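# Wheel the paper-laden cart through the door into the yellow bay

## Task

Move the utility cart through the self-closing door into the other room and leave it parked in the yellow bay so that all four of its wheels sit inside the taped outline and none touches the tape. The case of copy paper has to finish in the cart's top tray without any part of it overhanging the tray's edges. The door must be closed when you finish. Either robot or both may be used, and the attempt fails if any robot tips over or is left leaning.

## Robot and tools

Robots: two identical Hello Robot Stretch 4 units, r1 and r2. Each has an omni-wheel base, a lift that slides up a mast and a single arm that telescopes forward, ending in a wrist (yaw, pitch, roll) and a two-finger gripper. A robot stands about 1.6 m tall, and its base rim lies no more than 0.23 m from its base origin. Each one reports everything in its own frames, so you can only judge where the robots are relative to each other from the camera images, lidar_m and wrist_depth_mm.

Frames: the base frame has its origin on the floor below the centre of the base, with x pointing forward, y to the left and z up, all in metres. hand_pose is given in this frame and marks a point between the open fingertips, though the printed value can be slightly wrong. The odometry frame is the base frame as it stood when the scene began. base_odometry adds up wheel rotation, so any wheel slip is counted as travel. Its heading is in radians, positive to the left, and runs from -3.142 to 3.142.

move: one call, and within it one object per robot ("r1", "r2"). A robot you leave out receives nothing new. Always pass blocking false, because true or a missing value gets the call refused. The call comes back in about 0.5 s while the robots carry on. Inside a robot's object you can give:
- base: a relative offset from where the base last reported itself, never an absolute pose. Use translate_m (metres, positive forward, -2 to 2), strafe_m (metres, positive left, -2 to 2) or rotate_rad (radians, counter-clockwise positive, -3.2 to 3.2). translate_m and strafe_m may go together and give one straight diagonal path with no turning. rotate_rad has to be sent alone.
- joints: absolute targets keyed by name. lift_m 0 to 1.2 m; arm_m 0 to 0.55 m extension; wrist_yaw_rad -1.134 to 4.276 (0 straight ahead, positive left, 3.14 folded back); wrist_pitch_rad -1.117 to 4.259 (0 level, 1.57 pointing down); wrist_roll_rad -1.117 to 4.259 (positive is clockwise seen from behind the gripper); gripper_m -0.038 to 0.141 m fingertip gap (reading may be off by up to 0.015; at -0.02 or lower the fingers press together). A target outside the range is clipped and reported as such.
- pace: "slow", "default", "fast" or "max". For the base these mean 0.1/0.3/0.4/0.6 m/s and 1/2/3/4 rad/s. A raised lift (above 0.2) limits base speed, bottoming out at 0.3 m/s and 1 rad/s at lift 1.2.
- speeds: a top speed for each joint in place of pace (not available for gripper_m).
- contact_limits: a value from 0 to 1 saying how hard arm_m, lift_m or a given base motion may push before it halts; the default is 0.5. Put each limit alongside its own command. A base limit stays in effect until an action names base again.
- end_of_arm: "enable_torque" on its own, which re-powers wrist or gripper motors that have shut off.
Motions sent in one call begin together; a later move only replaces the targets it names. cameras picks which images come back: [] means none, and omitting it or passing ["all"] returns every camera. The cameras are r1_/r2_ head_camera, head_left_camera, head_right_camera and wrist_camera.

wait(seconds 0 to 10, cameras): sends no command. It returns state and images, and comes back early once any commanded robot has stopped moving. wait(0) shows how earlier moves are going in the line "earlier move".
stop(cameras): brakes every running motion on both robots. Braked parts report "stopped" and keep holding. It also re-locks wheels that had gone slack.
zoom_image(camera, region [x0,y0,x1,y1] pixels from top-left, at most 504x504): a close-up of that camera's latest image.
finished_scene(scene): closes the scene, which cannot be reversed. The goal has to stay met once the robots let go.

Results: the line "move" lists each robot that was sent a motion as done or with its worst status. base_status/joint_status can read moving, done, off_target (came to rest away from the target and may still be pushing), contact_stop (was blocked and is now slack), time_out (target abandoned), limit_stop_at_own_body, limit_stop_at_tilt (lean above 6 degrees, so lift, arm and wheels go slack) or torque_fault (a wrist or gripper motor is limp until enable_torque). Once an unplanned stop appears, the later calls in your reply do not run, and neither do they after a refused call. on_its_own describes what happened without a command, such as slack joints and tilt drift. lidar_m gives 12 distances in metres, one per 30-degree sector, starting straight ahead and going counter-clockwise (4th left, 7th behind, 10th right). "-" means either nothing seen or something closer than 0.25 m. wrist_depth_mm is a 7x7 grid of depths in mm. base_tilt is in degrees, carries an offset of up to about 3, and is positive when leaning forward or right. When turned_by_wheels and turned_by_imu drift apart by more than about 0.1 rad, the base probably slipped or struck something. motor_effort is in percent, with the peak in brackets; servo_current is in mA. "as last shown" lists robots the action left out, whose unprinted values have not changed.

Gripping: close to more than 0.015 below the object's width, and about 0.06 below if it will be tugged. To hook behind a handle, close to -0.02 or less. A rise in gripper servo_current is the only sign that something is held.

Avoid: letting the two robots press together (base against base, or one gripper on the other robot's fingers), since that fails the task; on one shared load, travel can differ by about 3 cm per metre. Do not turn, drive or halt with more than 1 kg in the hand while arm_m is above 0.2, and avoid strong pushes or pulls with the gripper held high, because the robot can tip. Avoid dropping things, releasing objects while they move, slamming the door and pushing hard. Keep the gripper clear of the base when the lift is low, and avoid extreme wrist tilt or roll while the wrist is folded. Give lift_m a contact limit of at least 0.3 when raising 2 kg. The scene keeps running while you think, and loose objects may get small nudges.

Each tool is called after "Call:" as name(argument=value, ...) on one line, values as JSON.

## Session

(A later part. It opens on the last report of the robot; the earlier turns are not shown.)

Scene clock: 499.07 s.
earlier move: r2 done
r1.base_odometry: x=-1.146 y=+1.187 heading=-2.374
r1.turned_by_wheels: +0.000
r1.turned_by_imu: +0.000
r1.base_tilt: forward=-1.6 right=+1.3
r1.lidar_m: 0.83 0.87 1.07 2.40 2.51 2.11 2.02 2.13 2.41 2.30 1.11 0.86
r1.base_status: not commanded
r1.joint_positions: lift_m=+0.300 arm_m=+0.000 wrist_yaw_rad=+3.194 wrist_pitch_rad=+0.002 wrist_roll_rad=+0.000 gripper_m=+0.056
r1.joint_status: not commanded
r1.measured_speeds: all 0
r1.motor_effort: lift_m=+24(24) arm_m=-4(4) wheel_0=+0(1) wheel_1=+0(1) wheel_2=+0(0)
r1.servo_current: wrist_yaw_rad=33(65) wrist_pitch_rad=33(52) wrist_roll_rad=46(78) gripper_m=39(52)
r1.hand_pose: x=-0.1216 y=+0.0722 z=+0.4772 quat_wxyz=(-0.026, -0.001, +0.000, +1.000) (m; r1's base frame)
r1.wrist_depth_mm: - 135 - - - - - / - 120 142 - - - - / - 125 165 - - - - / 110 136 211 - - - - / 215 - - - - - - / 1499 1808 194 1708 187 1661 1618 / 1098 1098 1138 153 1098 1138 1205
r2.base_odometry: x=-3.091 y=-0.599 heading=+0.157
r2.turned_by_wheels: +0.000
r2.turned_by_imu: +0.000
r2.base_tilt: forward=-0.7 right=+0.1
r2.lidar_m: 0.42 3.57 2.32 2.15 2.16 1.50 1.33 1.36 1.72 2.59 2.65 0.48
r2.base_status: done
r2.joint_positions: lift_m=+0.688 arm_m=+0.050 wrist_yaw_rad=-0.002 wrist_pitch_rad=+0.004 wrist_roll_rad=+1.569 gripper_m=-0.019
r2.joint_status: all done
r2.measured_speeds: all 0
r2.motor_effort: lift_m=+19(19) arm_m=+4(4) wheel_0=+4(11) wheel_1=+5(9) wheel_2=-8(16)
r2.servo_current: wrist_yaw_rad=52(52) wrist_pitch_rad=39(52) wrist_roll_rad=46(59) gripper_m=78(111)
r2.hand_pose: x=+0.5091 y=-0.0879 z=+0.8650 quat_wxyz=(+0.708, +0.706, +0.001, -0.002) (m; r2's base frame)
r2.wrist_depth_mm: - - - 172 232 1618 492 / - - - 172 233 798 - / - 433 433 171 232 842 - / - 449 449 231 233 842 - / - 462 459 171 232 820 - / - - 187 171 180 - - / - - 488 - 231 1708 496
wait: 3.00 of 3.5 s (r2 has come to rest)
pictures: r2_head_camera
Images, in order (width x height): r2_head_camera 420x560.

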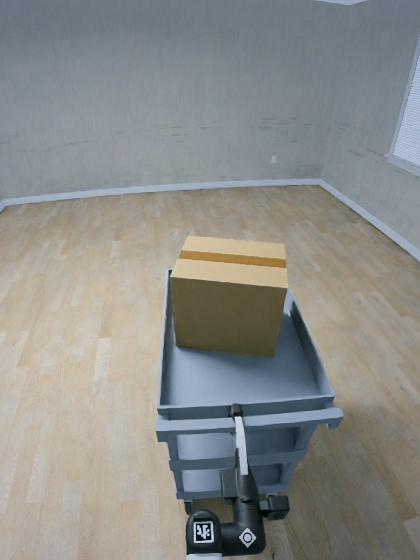

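Call:
move(blocking=false, cameras=[], r1={"base":{"translate_m":1.4},"pace":"slow"}, r2={"base":{"translate_m":0.25,"strafe_m":-0.05},"pace":"slow"})

Call:
wait(seconds=4, cameras=["r2_head_camera"])

Call:
wait(seconds=4, cameras=["r1_head_camera","r2_head_right_camera"])

Scene clock: 506.70 s.
move: r1 moving; r2 moving
r1.base_odometry: x=-1.155 y=+1.179 heading=-2.374
r1.turned_by_wheels: +0.000
r1.turned_by_imu: +0.000
r1.base_tilt: forward=-1.6 right=+1.3
r1.lidar_m: 0.82 0.86 1.06 2.40 2.49 2.14 2.03 2.12 2.40 2.30 1.06 0.86
r1.base_status: translate_m moving
r1.joint_positions: lift_m=+0.300 arm_m=+0.000 wrist_yaw_rad=+3.194 wrist_pitch_rad=+0.002 wrist_roll_rad=+0.000 gripper_m=+0.056
r1.joint_status: not commanded
r1.measured_speeds: translate_m=+0.048 strafe_m=+0.000 rotate_rad=+0.000 lift_m=+0.000 arm_m=+0.000 wrist_yaw_rad=+0.000 wrist_pitch_rad=+0.000 wrist_roll_rad=+0.000
r1.motor_effort: lift_m=+24(24) arm_m=-4(4) wheel_0=+6(6) wheel_1=+5(6) wheel_2=-6(6)
r1.servo_current: wrist_yaw_rad=78(78) wrist_pitch_rad=39(46) wrist_roll_rad=39(59) gripper_m=39(46)
r1.hand_pose: x=-0.1216 y=+0.0722 z=+0.4772 quat_wxyz=(-0.026, -0.001, +0.000, +1.000) (m; r1's base frame)
r1.wrist_depth_mm: - 135 - - - - - / - 120 142 - - - - / - 125 166 - - - - / 110 135 211 - - - - / 215 - - - - - - / 1464 1756 193 1756 187 1618 1618 / 1118 1118 1118 153 1098 1138 1160
r2.base_odometry: x=-3.079 y=-0.599 heading=+0.157
r2.turned_by_wheels: +0.000
r2.turned_by_imu: +0.001
r2.base_tilt: forward=-0.6 right=+0.1
r2.lidar_m: 0.42 3.58 2.38 2.16 2.18 1.51 1.35 1.37 1.74 2.60 2.64 0.48
r2.base_status: translate_m moving; strafe_m moving
r2.joint_positions: lift_m=+0.688 arm_m=+0.050 wrist_yaw_rad=-0.002 wrist_pitch_rad=+0.004 wrist_roll_rad=+1.569 gripper_m=-0.019
r2.joint_status: not commanded
r2.measured_speeds: translate_m=+0.049 strafe_m=-0.010 rotate_rad=+0.001 lift_m=+0.000 arm_m=+0.000 wrist_yaw_rad=+0.000 wrist_pitch_rad=+0.000 wrist_roll_rad=+0.000
r2.motor_effort: lift_m=+19(19) arm_m=+4(4) wheel_0=+4(11) wheel_1=+5(8) wheel_2=-15(15)
r2.servo_current: wrist_yaw_rad=46(65) wrist_pitch_rad=39(52) wrist_roll_rad=46(52) gripper_m=78(85)
r2.hand_pose: x=+0.5091 y=-0.0880 z=+0.8650 quat_wxyz=(+0.708, +0.706, +0.001, -0.002) (m; r2's base frame)
r2.wrist_depth_mm: - - - 171 230 1618 492 / - - - 170 231 809 - / - 433 430 170 231 842 - / - 449 445 231 231 842 - / - 466 459 171 230 831 - / - - 187 170 179 - - / - - 488 - 231 1756 -
pictures: none
No camera images: "cameras" was empty.

Scene clock: 510.00 s.
earlier move: r1 moving; r2 done
r1.base_odometry: x=-1.383 y=+0.958 heading=-2.374
r1.turned_by_wheels: +0.000
r1.turned_by_imu: +0.000
r1.base_tilt: forward=-1.6 right=+1.3
r1.lidar_m: 0.49 0.52 0.69 1.71 2.54 2.47 2.35 2.49 2.42 1.76 0.61 0.53
r1.base_status: translate_m moving
r1.joint_positions: lift_m=+0.300 arm_m=+0.000 wrist_yaw_rad=+3.194 wrist_pitch_rad=+0.002 wrist_roll_rad=+0.000 gripper_m=+0.056
r1.joint_status: not commanded
r1.measured_speeds: translate_m=+0.100 strafe_m=-0.001 rotate_rad=+0.003 lift_m=+0.000 arm_m=+0.000 wrist_yaw_rad=+0.000 wrist_pitch_rad=+0.000 wrist_roll_rad=+0.000
r1.motor_effort: lift_m=+24(24) arm_m=-4(4) wheel_0=+4(8) wheel_1=+3(6) wheel_2=-5(7)
r1.servo_current: wrist_yaw_rad=65(78) wrist_pitch_rad=39(52) wrist_roll_rad=46(65) gripper_m=46(52)
r1.hand_pose: x=-0.1216 y=+0.0722 z=+0.4772 quat_wxyz=(-0.026, -0.001, +0.000, +1.000) (m; r1's base frame)
r1.wrist_depth_mm: - 134 - - - - - / - 120 142 - - - - / - 125 165 - - - - / 110 135 211 - - - - / 215 - - - - - - / 1499 1863 195 1808 187 1661 1618 / 1098 1118 1098 153 1118 1118 1182
r2.base_odometry: x=-2.837 y=-0.609 heading=+0.158
r2.turned_by_wheels: +0.001
r2.turned_by_imu: +0.002
r2.base_tilt: forward=-0.7 right=+0.1
r2.lidar_m: 0.46 3.68 2.43 2.23 2.28 1.74 1.58 1.61 1.99 2.51 2.56 0.48
r2.base_status: done
r2.joint_positions: lift_m=+0.688 arm_m=+0.050 wrist_yaw_rad=-0.001 wrist_pitch_rad=+0.004 wrist_roll_rad=+1.569 gripper_m=-0.019
r2.joint_status: not commanded
r2.measured_speeds: all 0
r2.motor_effort: lift_m=+19(19) arm_m=+4(4) wheel_0=+7(14) wheel_1=+6(9) wheel_2=-4(15)
r2.servo_current: wrist_yaw_rad=39(65) wrist_pitch_rad=39(52) wrist_roll_rad=59(59) gripper_m=78(85)
r2.hand_pose: x=+0.5092 y=-0.0876 z=+0.8650 quat_wxyz=(+0.708, +0.706, +0.001, -0.002) (m; r2's base frame)
r2.wrist_depth_mm: - - - 155 212 1430 - / - - 488 158 216 798 - / - 427 424 161 220 809 - / - 452 445 164 224 820 - / - 480 473 168 229 - - / - - 187 171 180 - - / - - - - - 1708 488
wait: 3.30 of 4 s (r2 has come to rest)
pictures: r2_head_camera
Images, in order (width x height): r2_head_camera 420x560.

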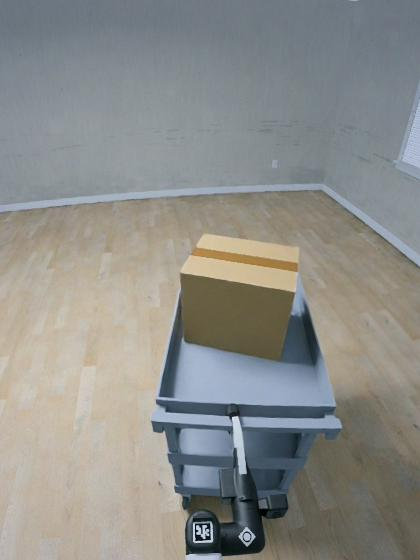

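Scene clock: 514.00 s.
earlier move: r1 contact_stop
r1.base_odometry: x=-1.624 y=+0.725 heading=-2.386
r1.turned_by_wheels: -0.012
r1.turned_by_imu: -0.005
r1.base_tilt: forward=-1.6 right=+1.3
r1.lidar_m: - 0.25 0.26 0.55 2.51 2.81 2.70 2.82 2.41 0.47 0.29 0.25
r1.base_status: translate_m contact_stop
r1.joint_positions: lift_m=+0.300 arm_m=+0.000 wrist_yaw_rad=+3.194 wrist_pitch_rad=+0.002 wrist_roll_rad=+0.000 gripper_m=+0.056
r1.joint_status: not commanded
r1.measured_speeds: translate_m=-0.028 strafe_m=+0.000 rotate_rad=-0.080 lift_m=+0.000 arm_m=+0.000 wrist_yaw_rad=+0.000 wrist_pitch_rad=+0.000 wrist_roll_rad=+0.000
r1.on_its_own: the wheels are slack since a contact_stop
r1.motor_effort: lift_m=+22(24) arm_m=-4(4) wheel_0=+0(26) wheel_1=-2(18) wheel_2=+1(21)
r1.servo_current: wrist_yaw_rad=39(78) wrist_pitch_rad=46(52) wrist_roll_rad=59(78) gripper_m=39(52)
r1.hand_pose: x=-0.1216 y=+0.0722 z=+0.4773 quat_wxyz=(-0.026, -0.001, +0.000, +1.000) (m; r1's base frame)
r1.wrist_depth_mm: - 135 - - - - - / - 119 142 - - - - / - 126 165 - - - - / 110 135 209 - - - - / 215 - - - - - - / 1464 1863 193 1808 188 1708 1661 / 223 1042 1025 153 1098 1138 1160
r2.base_odometry: x=-2.837 y=-0.609 heading=+0.158
r2.turned_by_wheels: +0.000
r2.turned_by_imu: +0.001
r2.base_tilt: forward=-0.6 right=+0.1
r2.lidar_m: 0.45 3.68 2.42 2.21 2.27 1.74 1.58 1.59 1.99 2.51 2.54 0.47
r2.base_status: done
r2.joint_positions: lift_m=+0.688 arm_m=+0.050 wrist_yaw_rad=-0.001 wrist_pitch_rad=+0.004 wrist_roll_rad=+1.569 gripper_m=-0.019
r2.joint_status: not commanded
r2.measured_speeds: all 0
r2.motor_effort: lift_m=+19(19) arm_m=+3(4) wheel_0=+7(14) wheel_1=+6(9) wheel_2=-5(15)
r2.servo_current: wrist_yaw_rad=39(65) wrist_pitch_rad=46(52) wrist_roll_rad=39(59) gripper_m=78(85)
r2.hand_pose: x=+0.5092 y=-0.0876 z=+0.8650 quat_wxyz=(+0.708, +0.706, +0.001, -0.002) (m; r2's base frame)
r2.wrist_depth_mm: - - - 155 212 1430 - / - - 488 158 216 809 - / - 427 424 160 221 820 - / - 455 449 165 225 831 - / - 484 473 168 229 - - / - - 187 171 180 - - / - - - - - 1708 492
wait: 4.00 s; no rest
pictures: r1_head_camera, r2_head_right_camera
Images, in order (width x height): r1_head_camera 420x560, r2_head_right_camera 420x672.

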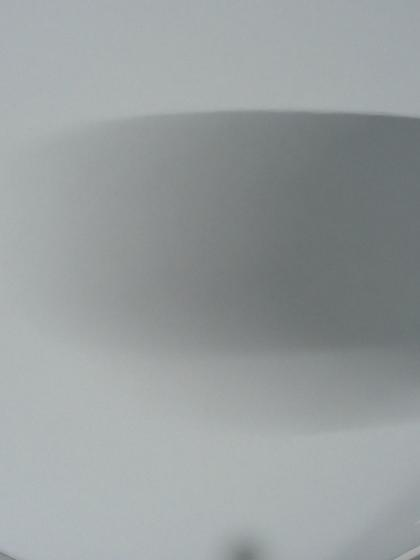

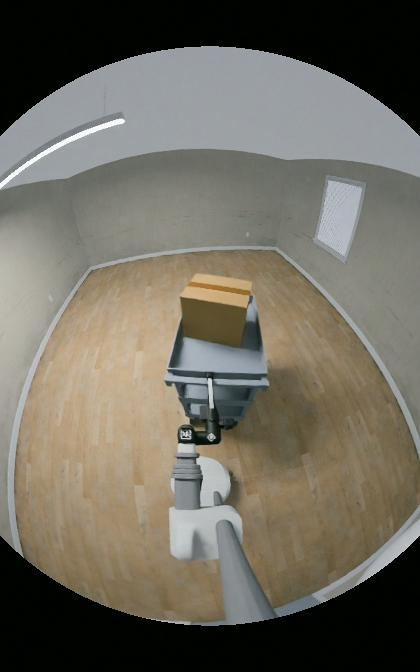

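Call:
move(blocking=false, cameras=[], r1={"base":{"translate_m":0.8},"pace":"default","contact_limits":{"translate_m":0.9}})

Call:
wait(seconds=2.5, cameras=["r1_head_camera"])

Call:
wait(seconds=3, cameras=["r1_head_camera","r1_head_left_camera","r1_head_right_camera"])

Scene clock: 520.23 s.
earlier move: r1 contact_stop
move: r1 moving
r1.base_odometry: x=-1.634 y=+0.717 heading=-2.435
r1.turned_by_wheels: -0.049
r1.turned_by_imu: -0.046
r1.base_tilt: forward=-1.6 right=+1.3
r1.lidar_m: - 0.25 0.26 0.55 2.48 2.84 2.70 2.78 2.44 0.47 0.33 0.25
r1.base_status: earlier translate_m contact_stop (by the wheels' count: +0.648 of +1.400); translate_m moving
r1.joint_positions: lift_m=+0.300 arm_m=+0.000 wrist_yaw_rad=+3.194 wrist_pitch_rad=+0.002 wrist_roll_rad=+0.000 gripper_m=+0.056
r1.joint_status: not commanded
r1.measured_speeds: translate_m=+0.120 strafe_m=+0.001 rotate_rad=-0.004 lift_m=+0.000 arm_m=+0.000 wrist_yaw_rad=+0.000 wrist_pitch_rad=+0.000 wrist_roll_rad=+0.000
r1.motor_effort: lift_m=+23(23) arm_m=-4(4) wheel_0=+23(27) wheel_1=+13(18) wheel_2=-26(27)
r1.servo_current: wrist_yaw_rad=52(65) wrist_pitch_rad=46(52) wrist_roll_rad=33(65) gripper_m=46(46)
r1.contact_limits: translate_m 0.9
r1.hand_pose: x=-0.1216 y=+0.0722 z=+0.4773 quat_wxyz=(-0.026, -0.001, +0.000, +1.000) (m; r1's base frame)
r1.wrist_depth_mm: - 134 246 - - - - / - 118 134 - - - - / - 119 158 - - - - / 111 135 200 - - - - / 212 - - - - - - / 217 1808 194 1756 187 1661 1618 / 216 1042 1042 153 1098 1118 1205
r2: as last shown
r2.base_tilt: forward=-0.7 right=+0.1
r2.lidar_m: 0.45 3.67 2.42 2.24 2.29 1.72 1.58 1.58 2.01 2.51 2.54 0.47
r2.motor_effort: lift_m=+19(19) arm_m=+3(4) wheel_0=+7(7) wheel_1=+6(6) wheel_2=-5(5)
r2.servo_current: wrist_yaw_rad=46(46) wrist_pitch_rad=46(52) wrist_roll_rad=33(52) gripper_m=78(85)
r2.wrist_depth_mm: - - - 154 212 1397 - / - - 488 158 216 788 - / - 427 421 161 220 820 - / - 455 449 165 224 820 - / - 480 473 168 229 - - / - - 187 171 180 - - / - - - - - 1756 492
pictures: none
No camera images: "cameras" was empty.

Scene clock: 522.73 s.
earlier move: r1 moving
r1.base_odometry: x=-2.149 y=+0.278 heading=-2.435
r1.turned_by_wheels: +0.000
r1.turned_by_imu: +0.040
r1.base_tilt: forward=-1.6 right=+1.3
r1.lidar_m: 0.29 0.25 - 0.25 0.29 0.83 3.44 0.61 0.61 1.63 2.39 3.22
r1.base_status: translate_m moving
r1.joint_positions: lift_m=+0.300 arm_m=+0.000 wrist_yaw_rad=+3.196 wrist_pitch_rad=+0.002 wrist_roll_rad=+0.000 gripper_m=+0.056
r1.joint_status: not commanded
r1.measured_speeds: translate_m=+0.221 strafe_m=-0.001 rotate_rad=+0.002 lift_m=+0.000 arm_m=+0.000 wrist_yaw_rad=+0.000 wrist_pitch_rad=+0.000 wrist_roll_rad=+0.000
r1.motor_effort: lift_m=+22(23) arm_m=+4(14) wheel_0=+5(27) wheel_1=+10(23) wheel_2=-7(27)
r1.servo_current: wrist_yaw_rad=39(111) wrist_pitch_rad=46(52) wrist_roll_rad=52(65) gripper_m=39(52)
r1.contact_limits: translate_m 0.9
r1.hand_pose: x=-0.1219 y=+0.0715 z=+0.4773 quat_wxyz=(-0.027, -0.001, +0.000, +1.000) (m; r1's base frame)
r1.wrist_depth_mm: - 135 - - - - - / - 122 135 - - - - / - 124 160 - - - - / 108 136 212 - - - - / 214 - - - - - - / 1464 1808 195 1983 188 1708 1661 / 1098 1098 1118 153 1160 1160 1182
r2.base_odometry: x=-2.837 y=-0.609 heading=+0.158
r2.turned_by_wheels: +0.000
r2.turned_by_imu: +0.000
r2.base_tilt: forward=-0.7 right=+0.1
r2.lidar_m: 0.45 3.69 2.43 2.23 2.27 1.74 0.77 0.75 2.05 2.51 2.56 0.44
r2.base_status: not commanded
r2.joint_positions: lift_m=+0.688 arm_m=+0.050 wrist_yaw_rad=-0.001 wrist_pitch_rad=+0.004 wrist_roll_rad=+1.569 gripper_m=-0.019
r2.joint_status: not commanded
r2.measured_speeds: all 0
r2.motor_effort: lift_m=+19(19) arm_m=+4(4) wheel_0=+6(7) wheel_1=+6(6) wheel_2=-4(5)
r2.servo_current: wrist_yaw_rad=46(59) wrist_pitch_rad=39(52) wrist_roll_rad=39(65) gripper_m=85(91)
r2.hand_pose: x=+0.5092 y=-0.0876 z=+0.8650 quat_wxyz=(+0.708, +0.706, +0.001, -0.002) (m; r2's base frame)
r2.wrist_depth_mm: - - - 154 212 1430 - / - - 488 158 216 788 - / - 424 424 161 221 809 - / - 452 449 165 225 831 - / - 484 473 168 229 - - / - - 187 171 180 - - / - - - - - 1708 492
wait: 2.50 s; no rest
pictures: r1_head_camera
Images, in order (width x height): r1_head_camera 420x560.

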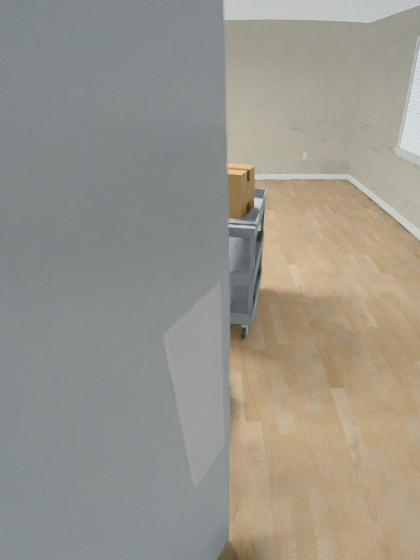

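Scene clock: 523.90 s.
earlier move: r1 done
r1.base_odometry: x=-2.220 y=+0.218 heading=-2.435
r1.turned_by_wheels: +0.000
r1.turned_by_imu: +0.000
r1.base_tilt: forward=-1.6 right=+1.3
r1.lidar_m: 0.30 0.25 - 0.25 0.28 0.72 3.53 0.67 0.76 1.97 2.39 3.26
r1.base_status: done
r1.joint_positions: lift_m=+0.300 arm_m=+0.000 wrist_yaw_rad=+3.196 wrist_pitch_rad=+0.002 wrist_roll_rad=+0.000 gripper_m=+0.056
r1.joint_status: not commanded
r1.measured_speeds: all 0
r1.motor_effort: lift_m=+22(23) arm_m=+4(14) wheel_0=+1(27) wheel_1=+9(23) wheel_2=-4(27)
r1.servo_current: wrist_yaw_rad=46(111) wrist_pitch_rad=33(52) wrist_roll_rad=46(72) gripper_m=46(52)
r1.contact_limits: translate_m 0.9
r1.hand_pose: x=-0.1219 y=+0.0715 z=+0.4773 quat_wxyz=(-0.027, -0.001, +0.000, +1.000) (m; r1's base frame)
r1.wrist_depth_mm: - 135 - - - - - / - 121 135 - - - - / - 125 177 - - - 732 / 110 136 213 - - - 732 / 216 - - - - - 741 / 1499 1808 194 1756 187 1661 741 / 1118 1098 1098 153 1160 1118 741
r2.base_odometry: x=-2.837 y=-0.609 heading=+0.158
r2.turned_by_wheels: +0.000
r2.turned_by_imu: +0.000
r2.base_tilt: forward=-0.7 right=+0.1
r2.lidar_m: 0.45 3.67 2.42 2.21 2.26 1.75 0.73 0.69 2.01 2.51 2.54 0.48
r2.base_status: not commanded
r2.joint_positions: lift_m=+0.688 arm_m=+0.050 wrist_yaw_rad=-0.001 wrist_pitch_rad=+0.004 wrist_roll_rad=+1.569 gripper_m=-0.019
r2.joint_status: not commanded
r2.measured_speeds: all 0
r2.motor_effort: lift_m=+19(19) arm_m=+4(4) wheel_0=+7(7) wheel_1=+6(6) wheel_2=-4(5)
r2.servo_current: wrist_yaw_rad=39(59) wrist_pitch_rad=46(52) wrist_roll_rad=52(65) gripper_m=72(91)
r2.hand_pose: x=+0.5092 y=-0.0876 z=+0.8650 quat_wxyz=(+0.708, +0.706, +0.001, -0.002) (m; r2's base frame)
r2.wrist_depth_mm: - - - 155 212 1430 - / - - 488 158 216 798 - / - 427 424 161 221 798 - / - 452 445 164 224 820 - / - 484 473 168 230 - - / - - 187 171 179 - - / - - - - - 1661 492
wait: 1.17 of 3 s (r1 has come to rest)
pictures: r1_head_camera, r1_head_left_camera, r1_head_right_camera
Images, in order (width x height): r1_head_camera 420x560, r1_head_left_camera 420x672, r1_head_right_camera 420x672.

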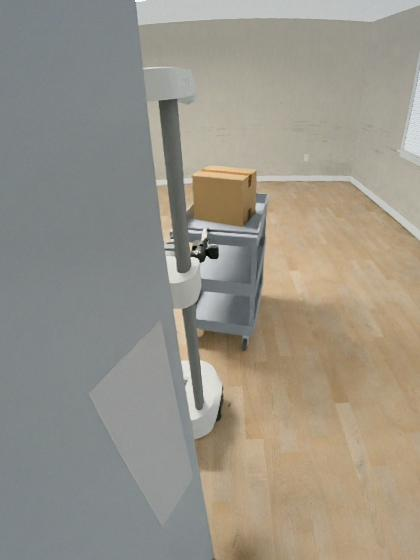

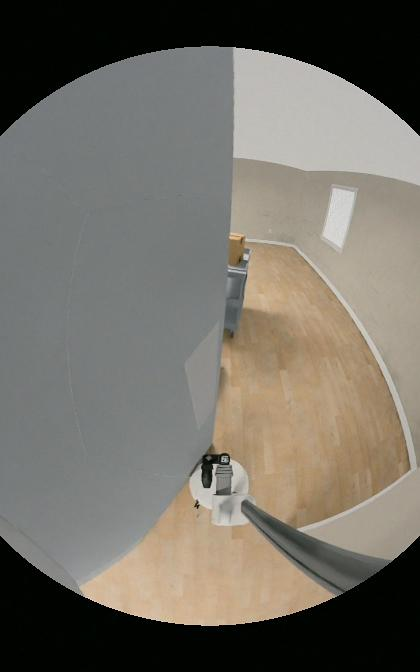

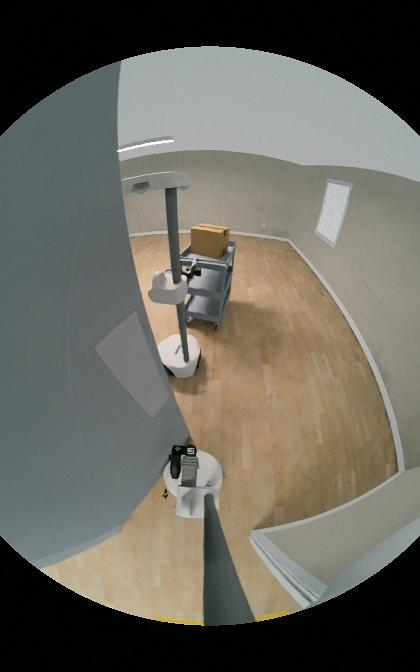

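Call:
move(blocking=false, cameras=[], r1={"base":{"translate_m":0.28,"strafe_m":0.28},"pace":"slow","contact_limits":{"translate_m":0.8}})

Call:
wait(seconds=6, cameras=["r1_head_camera","r1_head_left_camera","r1_head_right_camera"])

Scene clock: 540.57 s.
move: r1 moving
r1.base_odometry: x=-2.221 y=+0.205 heading=-2.435
r1.turned_by_wheels: +0.000
r1.turned_by_imu: +0.000
r1.base_tilt: forward=-1.6 right=+1.3
r1.lidar_m: 0.31 0.25 - 0.25 0.25 0.68 3.54 0.68 0.72 1.98 2.39 3.24
r1.base_status: translate_m moving; strafe_m moving
r1.joint_positions: lift_m=+0.300 arm_m=+0.000 wrist_yaw_rad=+3.196 wrist_pitch_rad=+0.002 wrist_roll_rad=+0.000 gripper_m=+0.056
r1.joint_status: not commanded
r1.measured_speeds: translate_m=+0.035 strafe_m=+0.036 rotate_rad=-0.001 lift_m=+0.000 arm_m=+0.000 wrist_yaw_rad=+0.000 wrist_pitch_rad=+0.000 wrist_roll_rad=+0.000
r1.motor_effort: lift_m=+22(23) arm_m=+4(5) wheel_0=-6(7) wheel_1=+17(17) wheel_2=-9(10)
r1.servo_current: wrist_yaw_rad=46(52) wrist_pitch_rad=46(46) wrist_roll_rad=52(59) gripper_m=39(52)
r1.contact_limits: translate_m 0.8
r1.hand_pose: x=-0.1219 y=+0.0715 z=+0.4773 quat_wxyz=(-0.027, -0.001, +0.000, +1.000) (m; r1's base frame)
r1.wrist_depth_mm: - 135 - - - - 683 / - 120 135 - - - 699 / - 125 177 - - - 691 / 110 135 213 - - - - / 216 - - - - - - / 1499 1756 194 1808 188 1708 1366 / 1118 1118 1118 153 1160 1138 707
r2: as last shown
r2.base_tilt: forward=-0.7 right=+0.0
r2.lidar_m: 0.45 3.72 2.43 2.24 2.28 1.74 0.71 0.71 2.01 2.51 2.55 0.48
r2.motor_effort: lift_m=+19(19) arm_m=+4(4) wheel_0=+7(7) wheel_1=+6(6) wheel_2=-5(5)
r2.servo_current: wrist_yaw_rad=46(59) wrist_pitch_rad=39(46) wrist_roll_rad=39(59) gripper_m=78(78)
r2.wrist_depth_mm: - - - 154 212 1430 - / - - 488 158 216 788 - / - 424 418 160 220 809 - / - 455 445 165 225 820 - / - 480 473 168 229 - - / - - 187 171 180 - - / - - - - - 1618 492
pictures: none
No camera images: "cameras" was empty.

Scene clock: 545.27 s.
earlier move: r1 done
r1.base_odometry: x=-2.251 y=-0.176 heading=-2.436
r1.turned_by_wheels: +0.000
r1.turned_by_imu: +0.003
r1.base_tilt: forward=-1.6 right=+1.3
r1.lidar_m: 0.58 0.27 0.25 - 0.25 0.29 3.84 1.05 1.10 2.58 2.69 0.65
r1.base_status: done
r1.joint_positions: lift_m=+0.300 arm_m=+0.000 wrist_yaw_rad=+3.196 wrist_pitch_rad=+0.002 wrist_roll_rad=+0.000 gripper_m=+0.056
r1.joint_status: not commanded
r1.measured_speeds: all 0
r1.motor_effort: lift_m=+22(23) arm_m=+4(5) wheel_0=-5(10) wheel_1=+7(17) wheel_2=-3(10)
r1.servo_current: wrist_yaw_rad=46(65) wrist_pitch_rad=39(52) wrist_roll_rad=52(65) gripper_m=46(52)
r1.contact_limits: translate_m 0.8
r1.hand_pose: x=-0.1219 y=+0.0715 z=+0.4773 quat_wxyz=(-0.027, -0.001, +0.000, +1.000) (m; r1's base frame)
r1.wrist_depth_mm: - 135 - - 559 277 191 / - 121 135 - - 279 193 / - 125 178 - - 285 196 / 110 135 212 - - 286 197 / 216 - - - - 287 198 / 1499 1863 194 1808 187 289 198 / 1118 1098 1118 153 517 227 198
r2.base_odometry: x=-2.837 y=-0.609 heading=+0.158
r2.turned_by_wheels: +0.000
r2.turned_by_imu: +0.001
r2.base_tilt: forward=-0.7 right=+0.0
r2.lidar_m: 0.45 3.67 2.43 2.23 2.28 0.64 0.59 0.70 2.01 2.50 2.54 0.46
r2.base_status: not commanded
r2.joint_positions: lift_m=+0.688 arm_m=+0.050 wrist_yaw_rad=-0.001 wrist_pitch_rad=+0.004 wrist_roll_rad=+1.569 gripper_m=-0.019
r2.joint_status: not commanded
r2.measured_speeds: all 0
r2.motor_effort: lift_m=+19(19) arm_m=+4(4) wheel_0=+7(7) wheel_1=+6(6) wheel_2=-4(5)
r2.servo_current: wrist_yaw_rad=46(59) wrist_pitch_rad=46(52) wrist_roll_rad=39(65) gripper_m=78(91)
r2.hand_pose: x=+0.5092 y=-0.0876 z=+0.8650 quat_wxyz=(+0.708, +0.706, +0.001, -0.002) (m; r2's base frame)
r2.wrist_depth_mm: - - - 154 212 1430 - / - - 488 158 216 809 - / - 427 424 161 220 820 - / - 452 445 164 225 831 - / - 484 469 168 229 - - / - - 187 171 180 - - / - - - - - 1661 492
wait: 4.70 of 6 s (r1 has come to rest)
pictures: r1_head_camera, r1_head_left_camera, r1_head_right_camera
Images, in order (width x height): r1_head_camera 420x560, r1_head_left_camera 420x672, r1_head_right_camera 420x672.

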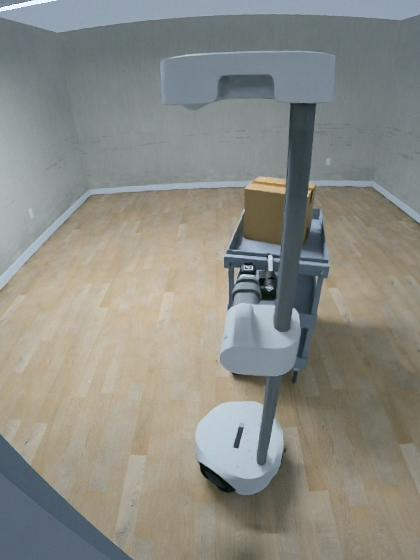

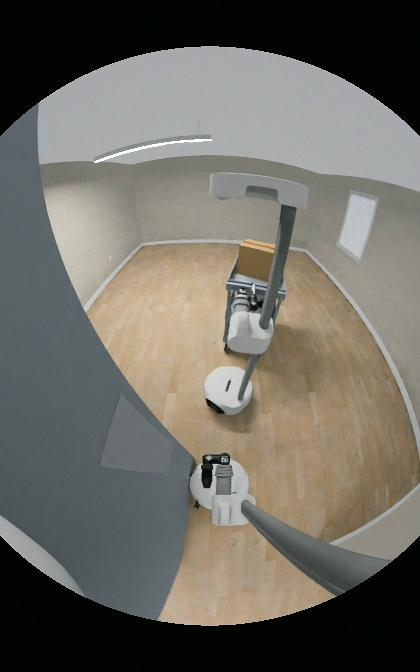

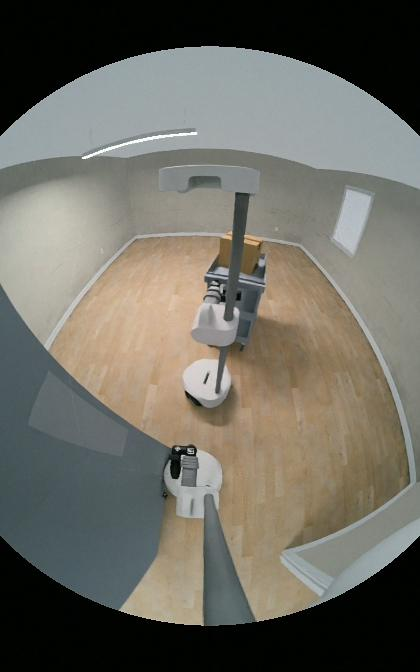

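Call:
move(blocking=false, cameras=[], r1={"base":{"translate_m":0.08,"strafe_m":0.2},"pace":"slow","contact_limits":{"strafe_m":0.7}})

Call:
wait(seconds=5, cameras=["r1_head_camera","r1_head_left_camera","r1_head_right_camera","r2_head_left_camera"])

Scene clock: 552.77 s.
move: r1 moving
r1.base_odometry: x=-2.247 y=-0.188 heading=-2.436
r1.turned_by_wheels: +0.000
r1.turned_by_imu: +0.000
r1.base_tilt: forward=-1.6 right=+1.3
r1.lidar_m: 0.56 0.28 0.25 - 0.25 0.28 3.86 1.08 1.12 2.60 2.69 0.62
r1.base_status: translate_m moving; strafe_m moving
r1.joint_positions: lift_m=+0.300 arm_m=+0.000 wrist_yaw_rad=+3.196 wrist_pitch_rad=+0.002 wrist_roll_rad=+0.000 gripper_m=+0.056
r1.joint_status: not commanded
r1.measured_speeds: translate_m=+0.019 strafe_m=+0.046 rotate_rad=+0.000 lift_m=+0.000 arm_m=+0.000 wrist_yaw_rad=+0.000 wrist_pitch_rad=+0.000 wrist_roll_rad=+0.000
r1.motor_effort: lift_m=+22(22) arm_m=+5(5) wheel_0=-11(12) wheel_1=+12(13) wheel_2=-5(5)
r1.servo_current: wrist_yaw_rad=33(65) wrist_pitch_rad=46(52) wrist_roll_rad=46(59) gripper_m=39(46)
r1.contact_limits: strafe_m 0.7
r1.hand_pose: x=-0.1219 y=+0.0715 z=+0.4773 quat_wxyz=(-0.027, -0.001, +0.000, +1.000) (m; r1's base frame)
r1.wrist_depth_mm: - 135 - - 530 270 189 / - 121 134 - 549 273 191 / - 125 177 - 554 278 193 / 110 135 212 - 564 279 195 / 216 - - - 488 282 195 / 1499 1808 195 1808 187 282 196 / 1118 1098 1118 154 496 222 195
r2: as last shown
r2.turned_by_imu: +0.000
r2.lidar_m: 0.45 3.69 2.44 2.24 2.27 0.65 0.58 0.64 2.03 2.50 2.56 0.46
r2.motor_effort: lift_m=+19(19) arm_m=+4(4) wheel_0=+6(7) wheel_1=+6(6) wheel_2=-4(5)
r2.servo_current: wrist_yaw_rad=46(59) wrist_pitch_rad=39(46) wrist_roll_rad=52(59) gripper_m=85(85)
r2.wrist_depth_mm: - - - 155 213 1430 - / - - 488 158 216 798 - / - 427 424 161 220 798 - / - 452 449 165 224 820 - / - 480 473 168 229 - - / - - 187 172 180 - - / - - - - - 1708 492
pictures: none
No camera images: "cameras" was empty.

Scene clock: 555.70 s.
earlier move: r1 done
r1.base_odometry: x=-2.183 y=-0.380 heading=-2.435
r1.turned_by_wheels: +0.000
r1.turned_by_imu: +0.002
r1.base_tilt: forward=-1.6 right=+1.3
r1.lidar_m: 0.54 2.82 0.25 - 0.25 0.25 0.48 1.29 1.27 2.79 2.89 0.53
r1.base_status: done
r1.joint_positions: lift_m=+0.300 arm_m=+0.000 wrist_yaw_rad=+3.196 wrist_pitch_rad=+0.002 wrist_roll_rad=+0.000 gripper_m=+0.056
r1.joint_status: not commanded
r1.measured_speeds: all 0
r1.motor_effort: lift_m=+22(23) arm_m=+4(5) wheel_0=-6(12) wheel_1=+7(15) wheel_2=-1(5)
r1.servo_current: wrist_yaw_rad=52(85) wrist_pitch_rad=39(52) wrist_roll_rad=52(65) gripper_m=39(46)
r1.contact_limits: strafe_m 0.7
r1.hand_pose: x=-0.1219 y=+0.0715 z=+0.4773 quat_wxyz=(-0.027, -0.001, +0.000, +1.000) (m; r1's base frame)
r1.wrist_depth_mm: - 135 - - 349 230 173 / - 121 135 - 353 223 173 / - 125 177 - 357 236 175 / 110 135 211 - 362 224 176 / 216 - - - 364 226 177 / 1464 1808 194 1576 190 227 177 / 1098 1138 1138 153 338 204 176
r2.base_odometry: x=-2.837 y=-0.609 heading=+0.158
r2.turned_by_wheels: +0.000
r2.turned_by_imu: +0.000
r2.base_tilt: forward=-0.7 right=+0.1
r2.lidar_m: 0.44 3.69 2.44 2.23 2.28 0.54 0.50 1.72 2.04 2.52 2.56 0.46
r2.base_status: not commanded
r2.joint_positions: lift_m=+0.688 arm_m=+0.050 wrist_yaw_rad=-0.001 wrist_pitch_rad=+0.004 wrist_roll_rad=+1.569 gripper_m=-0.019
r2.joint_status: not commanded
r2.measured_speeds: all 0
r2.motor_effort: lift_m=+19(19) arm_m=+4(4) wheel_0=+7(7) wheel_1=+5(6) wheel_2=-4(5)
r2.servo_current: wrist_yaw_rad=39(59) wrist_pitch_rad=46(52) wrist_roll_rad=39(65) gripper_m=78(85)
r2.hand_pose: x=+0.5092 y=-0.0876 z=+0.8650 quat_wxyz=(+0.708, +0.706, +0.001, -0.002) (m; r2's base frame)
r2.wrist_depth_mm: - - - 155 212 1430 - / - - 484 158 216 798 - / - 424 421 161 220 809 - / - 452 449 164 225 831 - / - 480 473 168 230 - - / - - 187 171 179 - - / - - - - - 1661 488
wait: 2.93 of 5 s (r1 has come to rest)
pictures: r1_head_camera, r1_head_left_camera, r1_head_right_camera, r2_head_left_camera
Images, in order (width x height): r1_head_camera 420x560, r1_head_left_camera 420x672, r1_head_right_camera 420x672, r2_head_left_camera 420x672.

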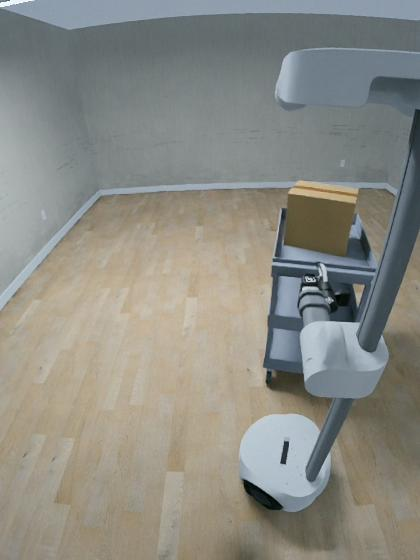

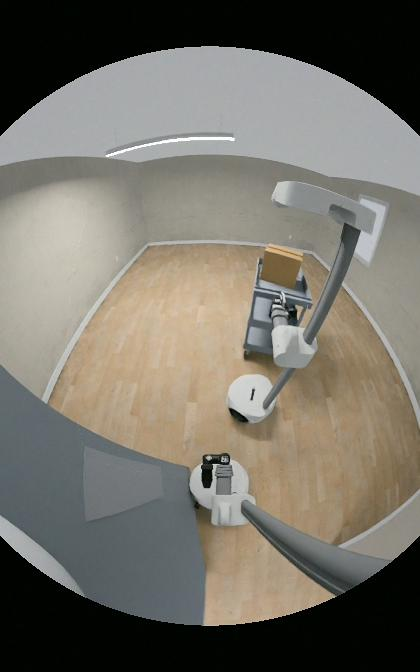

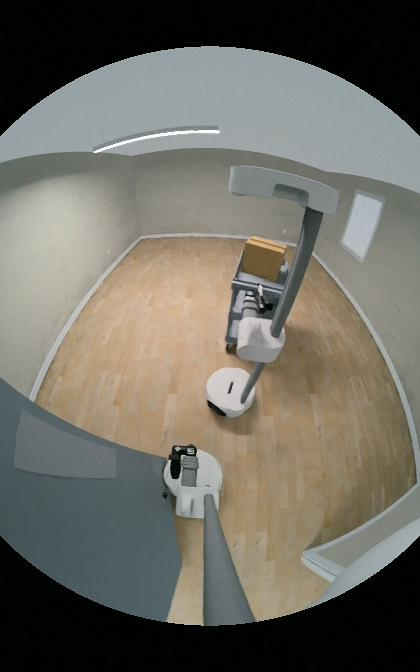

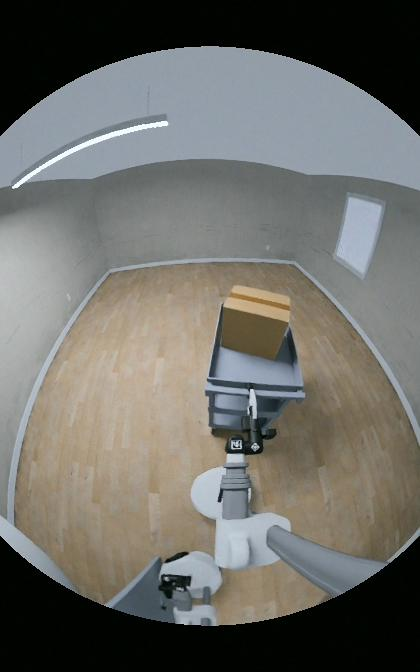

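Call:
move(blocking=false, cameras=[], r1={"base":{"strafe_m":0.2},"pace":"slow","contact_limits":{"strafe_m":0.7}})

Call:
wait(seconds=4, cameras=["r1_head_camera","r1_head_left_camera","r1_head_right_camera","r2_head_left_camera"])

Scene clock: 561.63 s.
move: r1 moving
r1.base_odometry: x=-2.174 y=-0.390 heading=-2.435
r1.turned_by_wheels: +0.001
r1.turned_by_imu: +0.000
r1.base_tilt: forward=-1.6 right=+1.3
r1.lidar_m: 0.54 2.80 0.25 2.04 0.25 0.25 0.44 1.33 1.28 2.80 2.90 0.52
r1.base_status: strafe_m moving
r1.joint_positions: lift_m=+0.300 arm_m=+0.000 wrist_yaw_rad=+3.196 wrist_pitch_rad=+0.002 wrist_roll_rad=+0.000 gripper_m=+0.056
r1.joint_status: not commanded
r1.measured_speeds: translate_m=+0.004 strafe_m=+0.025 rotate_rad=+0.013 lift_m=+0.000 arm_m=+0.000 wrist_yaw_rad=-0.008 wrist_pitch_rad=+0.000 wrist_roll_rad=+0.000
r1.motor_effort: lift_m=+22(23) arm_m=+4(5) wheel_0=-17(17) wheel_1=+20(20) wheel_2=+3(3)
r1.servo_current: wrist_yaw_rad=52(59) wrist_pitch_rad=39(52) wrist_roll_rad=59(65) gripper_m=46(46)
r1.contact_limits: strafe_m 0.7
r1.hand_pose: x=-0.1219 y=+0.0715 z=+0.4773 quat_wxyz=(-0.027, -0.001, +0.000, +1.000) (m; r1's base frame)
r1.wrist_depth_mm: - 135 - - 340 227 172 / - 123 145 - 343 220 171 / - 125 190 - 349 233 173 / 110 135 204 - 353 220 174 / 216 - - - 353 224 175 / 1499 1808 193 1618 188 224 175 / 1118 1118 1118 153 329 202 -
r2: as last shown
r2.lidar_m: 0.46 3.70 2.44 2.24 2.28 0.55 0.54 1.69 2.02 2.51 2.55 0.47
r2.motor_effort: lift_m=+19(19) arm_m=+4(4) wheel_0=+7(7) wheel_1=+6(6) wheel_2=-4(5)
r2.servo_current: wrist_yaw_rad=39(59) wrist_pitch_rad=46(46) wrist_roll_rad=52(52) gripper_m=72(85)
r2.wrist_depth_mm: - - - 154 212 1464 - / - - 488 158 216 788 - / - 427 421 160 220 798 - / - 455 445 164 225 820 - / - 480 469 168 229 - - / - - 187 171 180 - - / - - - - - 1708 488
pictures: none
No camera images: "cameras" was empty.

Scene clock: 562.33 s.
earlier move: r1 contact_stop
r1.base_odometry: x=-2.166 y=-0.400 heading=-2.431
r1.turned_by_wheels: +0.004
r1.turned_by_imu: +0.002
r1.base_tilt: forward=-1.6 right=+1.3
r1.lidar_m: 0.56 2.82 0.25 2.05 0.25 0.25 0.50 1.29 1.27 2.78 2.90 0.53
r1.base_status: strafe_m contact_stop (by the wheels' count: +0.026 of +0.200)
r1.joint_positions: lift_m=+0.300 arm_m=+0.000 wrist_yaw_rad=+3.196 wrist_pitch_rad=+0.002 wrist_roll_rad=+0.000 gripper_m=+0.056
r1.joint_status: not commanded
r1.measured_speeds: all 0
r1.on_its_own: the wheels are slack since a contact_stop
r1.motor_effort: lift_m=+22(23) arm_m=+4(5) wheel_0=+0(30) wheel_1=+0(32) wheel_2=+0(7)
r1.servo_current: wrist_yaw_rad=59(59) wrist_pitch_rad=59(59) wrist_roll_rad=46(72) gripper_m=46(46)
r1.contact_limits: strafe_m 0.7
r1.hand_pose: x=-0.1219 y=+0.0716 z=+0.4773 quat_wxyz=(-0.027, -0.001, +0.000, +1.000) (m; r1's base frame)
r1.wrist_depth_mm: - 134 - - 347 231 173 / - 122 135 - 351 224 174 / - 123 163 - 357 236 175 / 108 135 212 - 359 225 176 / 213 - - - 359 227 178 / 1499 1808 193 1618 191 226 178 / 1138 1098 1118 153 336 204 177
r2.base_odometry: x=-2.837 y=-0.609 heading=+0.158
r2.turned_by_wheels: +0.000
r2.turned_by_imu: +0.000
r2.base_tilt: forward=-0.7 right=+0.0
r2.lidar_m: 0.42 3.68 2.44 2.21 2.28 0.56 0.56 1.72 2.04 2.50 2.56 0.48
r2.base_status: not commanded
r2.joint_positions: lift_m=+0.688 arm_m=+0.050 wrist_yaw_rad=-0.001 wrist_pitch_rad=+0.004 wrist_roll_rad=+1.569 gripper_m=-0.019
r2.joint_status: not commanded
r2.measured_speeds: all 0
r2.motor_effort: lift_m=+19(19) arm_m=+4(4) wheel_0=+7(7) wheel_1=+6(6) wheel_2=-4(5)
r2.servo_current: wrist_yaw_rad=52(59) wrist_pitch_rad=46(46) wrist_roll_rad=52(72) gripper_m=78(85)
r2.hand_pose: x=+0.5092 y=-0.0876 z=+0.8650 quat_wxyz=(+0.708, +0.706, +0.001, -0.002) (m; r2's base frame)
r2.wrist_depth_mm: - - - 154 212 1430 - / - - 488 158 216 809 - / - 427 424 160 220 809 - / - 452 449 164 224 831 - / - 484 469 168 229 - - / - - 187 172 179 - - / - - - - - 1661 492
wait: 0.70 of 4 s (r1 has come to rest)
pictures: r1_head_camera, r1_head_left_camera, r1_head_right_camera, r2_head_left_camera
Images, in order (width x height): r1_head_camera 420x560, r1_head_left_camera 420x672, r1_head_right_camera 420x672, r2_head_left_camera 420x672.

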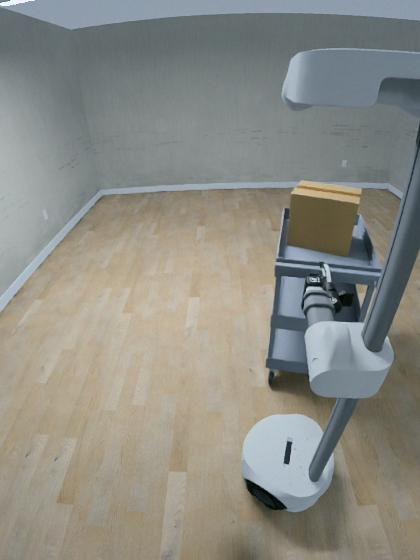

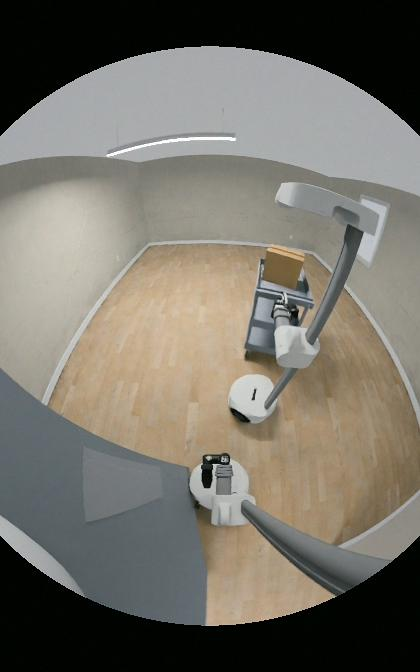

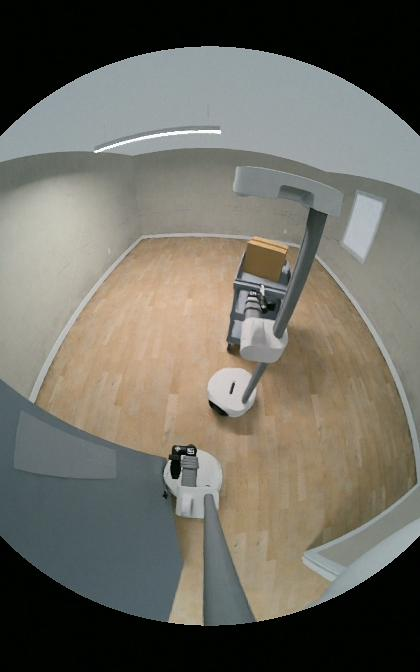

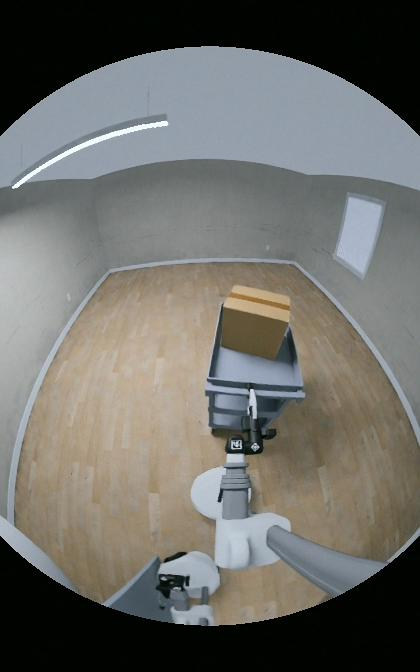

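Call:
stop(cameras=[])

Call:
move(blocking=false, cameras=[], r2={"base":{"translate_m":-0.32,"strafe_m":-0.36},"pace":"slow"})

Call:
wait(seconds=6, cameras=["r1_head_right_camera","r2_head_camera","r2_head_left_camera"])

Scene clock: 598.17 s.
stop: r1's wheels hold again
r1.base_odometry: x=-2.166 y=-0.400 heading=-2.431
r1.turned_by_wheels: +0.000
r1.turned_by_imu: +0.000
r1.base_tilt: forward=-1.6 right=+1.3
r1.lidar_m: 0.56 2.79 0.25 2.06 0.25 0.25 0.44 1.33 1.28 2.80 2.89 0.54
r1.base_status: strafe_m contact_stop (by the wheels' count: +0.026 of +0.200)
r1.joint_positions: lift_m=+0.300 arm_m=+0.000 wrist_yaw_rad=+3.196 wrist_pitch_rad=+0.002 wrist_roll_rad=+0.000 gripper_m=+0.056
r1.joint_status: not commanded
r1.measured_speeds: all 0
r1.motor_effort: lift_m=+22(23) arm_m=+4(5) wheel_0=+0(30) wheel_1=+0(32) wheel_2=+0(7)
r1.servo_current: wrist_yaw_rad=39(59) wrist_pitch_rad=39(59) wrist_roll_rad=46(72) gripper_m=39(46)
r1.contact_limits: strafe_m 0.7
r1.hand_pose: x=-0.1219 y=+0.0716 z=+0.4773 quat_wxyz=(-0.027, -0.001, +0.000, +1.000) (m; r1's base frame)
r1.wrist_depth_mm: - 135 - - 347 230 173 / - 122 135 - 351 223 174 / - 123 163 - 357 236 175 / 108 135 212 - 362 225 176 / 213 - - - 362 226 177 / 1499 1756 194 1661 191 228 177 / 1138 1118 1098 153 338 204 177
r2.base_odometry: x=-2.837 y=-0.609 heading=+0.158
r2.turned_by_wheels: +0.000
r2.turned_by_imu: +0.000
r2.base_tilt: forward=-0.7 right=+0.1
r2.lidar_m: 0.45 3.68 2.44 2.20 2.27 0.53 0.55 1.72 2.03 2.53 2.55 0.47
r2.base_status: not commanded
r2.joint_positions: lift_m=+0.688 arm_m=+0.050 wrist_yaw_rad=-0.001 wrist_pitch_rad=+0.004 wrist_roll_rad=+1.569 gripper_m=-0.019
r2.joint_status: not commanded
r2.measured_speeds: all 0
r2.motor_effort: lift_m=+19(19) arm_m=+4(4) wheel_0=+7(7) wheel_1=+6(6) wheel_2=-5(5)
r2.servo_current: wrist_yaw_rad=46(59) wrist_pitch_rad=46(46) wrist_roll_rad=59(72) gripper_m=72(85)
r2.hand_pose: x=+0.5092 y=-0.0876 z=+0.8650 quat_wxyz=(+0.708, +0.706, +0.001, -0.002) (m; r2's base frame)
r2.wrist_depth_mm: - - - 154 212 1430 - / - - 488 158 216 798 - / - 427 421 161 220 809 - / - 455 445 165 224 831 - / - 484 473 168 230 - - / - - 187 171 180 - - / - - - - - 1661 488
pictures: none
No camera images: "cameras" was empty.

Scene clock: 598.67 s.
move: r2 moving
r1: as last shown
r1.lidar_m: 0.54 2.80 0.25 2.05 0.25 0.25 0.47 1.31 1.27 2.78 2.89 0.53
r1.motor_effort: lift_m=+22(22) arm_m=+4(4) wheel_0=+0(1) wheel_1=+0(0) wheel_2=+0(0)
r1.servo_current: wrist_yaw_rad=39(65) wrist_pitch_rad=39(52) wrist_roll_rad=46(65) gripper_m=46(46)
r1.contact_limits: strafe_m 0.7
r1.wrist_depth_mm: - 134 - - 345 230 174 / - 122 134 - 353 222 174 / - 123 163 - 355 236 175 / 108 136 212 - 362 225 176 / 213 - - - 362 225 177 / 1464 1756 195 1661 191 227 177 / 1118 1118 1118 153 338 205 177
r2.base_odometry: x=-2.843 y=-0.619 heading=+0.159
r2.turned_by_wheels: +0.001
r2.turned_by_imu: +0.001
r2.base_tilt: forward=-0.7 right=+0.1
r2.lidar_m: 0.46 3.67 2.43 2.25 2.29 0.56 0.56 1.70 2.04 2.52 2.55 0.44
r2.base_status: translate_m moving; strafe_m moving
r2.joint_positions: lift_m=+0.688 arm_m=+0.050 wrist_yaw_rad=+0.004 wrist_pitch_rad=+0.004 wrist_roll_rad=+1.569 gripper_m=-0.019
r2.joint_status: not commanded
r2.measured_speeds: translate_m=-0.034 strafe_m=-0.038 rotate_rad=+0.001 lift_m=+0.000 arm_m=+0.000 wrist_yaw_rad=+0.000 wrist_pitch_rad=+0.000 wrist_roll_rad=+0.000
r2.motor_effort: lift_m=+19(20) arm_m=+4(4) wheel_0=+10(11) wheel_1=-9(9) wheel_2=+11(14)
r2.servo_current: wrist_yaw_rad=46(52) wrist_pitch_rad=39(52) wrist_roll_rad=52(59) gripper_m=78(85)
r2.hand_pose: x=+0.5096 y=-0.0864 z=+0.8650 quat_wxyz=(+0.708, +0.706, +0.003, +0.000) (m; r2's base frame)
r2.wrist_depth_mm: - - - 155 212 1430 - / - - 477 158 216 798 - / - 424 424 160 221 820 - / - 452 449 165 225 831 - / - 480 477 168 230 - - / - - 186 172 181 1756 - / - - - - - 1708 488
pictures: none
No camera images: "cameras" was empty.

Scene clock: 604.23 s.
earlier move: r2 done
r1.base_odometry: x=-2.166 y=-0.400 heading=-2.431
r1.turned_by_wheels: +0.000
r1.turned_by_imu: +0.000
r1.base_tilt: forward=-1.6 right=+1.3
r1.lidar_m: 1.36 2.80 0.25 2.06 0.25 0.25 0.49 1.31 1.27 0.57 0.45 0.56
r1.base_status: not commanded
r1.joint_positions: lift_m=+0.300 arm_m=+0.000 wrist_yaw_rad=+3.196 wrist_pitch_rad=+0.002 wrist_roll_rad=+0.000 gripper_m=+0.056
r1.joint_status: not commanded
r1.measured_speeds: all 0
r1.motor_effort: lift_m=+22(22) arm_m=+4(4) wheel_0=+0(1) wheel_1=+0(1) wheel_2=+0(0)
r1.servo_current: wrist_yaw_rad=46(72) wrist_pitch_rad=39(59) wrist_roll_rad=39(65) gripper_m=39(52)
r1.contact_limits: strafe_m 0.7
r1.hand_pose: x=-0.1219 y=+0.0716 z=+0.4773 quat_wxyz=(-0.027, -0.001, +0.000, +1.000) (m; r1's base frame)
r1.wrist_depth_mm: - 135 - - 349 231 173 / - 122 135 - 353 224 174 / - 124 162 - 355 236 176 / 108 135 212 - 362 224 177 / 213 - - - 362 226 178 / 1464 1808 193 1576 191 228 178 / 1138 1118 1098 153 336 204 177
r2.base_odometry: x=-3.096 y=-1.015 heading=+0.158
r2.turned_by_wheels: -0.001
r2.turned_by_imu: +0.001
r2.base_tilt: forward=-0.6 right=+0.1
r2.lidar_m: 0.37 0.49 2.77 2.53 0.47 0.49 - 1.26 1.56 2.19 2.23 0.51
r2.base_status: done
r2.joint_positions: lift_m=+0.688 arm_m=+0.050 wrist_yaw_rad=+0.006 wrist_pitch_rad=+0.004 wrist_roll_rad=+1.569 gripper_m=-0.019
r2.joint_status: not commanded
r2.measured_speeds: all 0
r2.motor_effort: lift_m=+19(20) arm_m=-3(4) wheel_0=+4(13) wheel_1=-4(10) wheel_2=+6(15)
r2.servo_current: wrist_yaw_rad=52(65) wrist_pitch_rad=39(52) wrist_roll_rad=52(65) gripper_m=85(85)
r2.hand_pose: x=+0.5098 y=-0.0858 z=+0.8650 quat_wxyz=(+0.708, +0.706, +0.003, +0.001) (m; r2's base frame)
r2.wrist_depth_mm: - - - 301 329 343 342 / - - - 287 306 1661 1229 / - - - 212 279 1756 512 / - - - 198 257 788 - / - 459 455 186 242 842 - / - 445 187 172 179 - - / - 433 430 - 219 - -
wait: 5.57 of 6 s (r2 has come to rest)
pictures: r1_head_right_camera, r2_head_camera, r2_head_left_camera
Images, in order (width x height): r1_head_right_camera 420x672, r2_head_camera 420x560, r2_head_left_camera 420x672.

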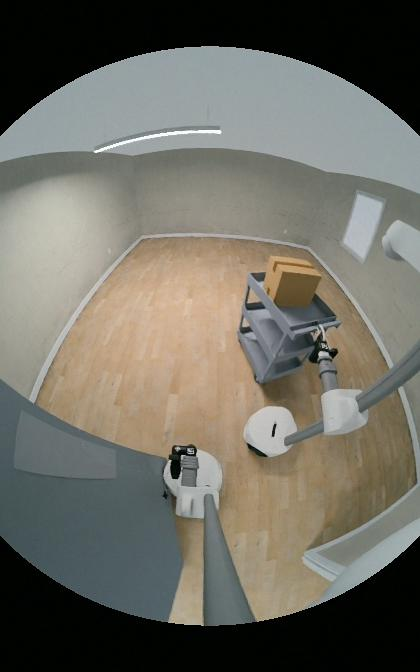

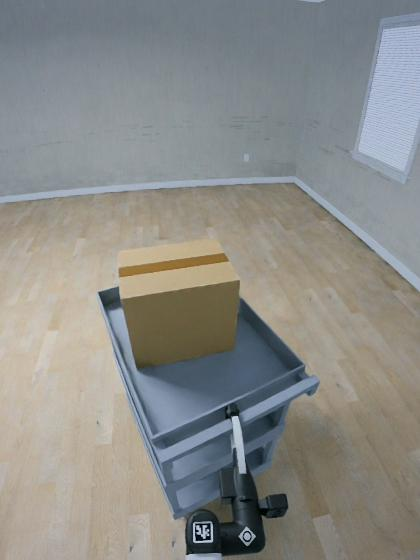

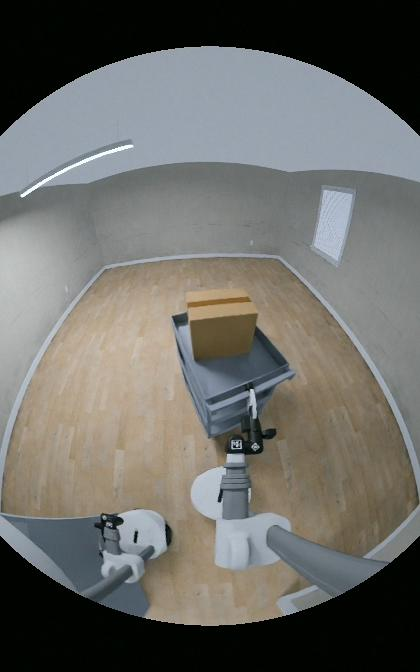

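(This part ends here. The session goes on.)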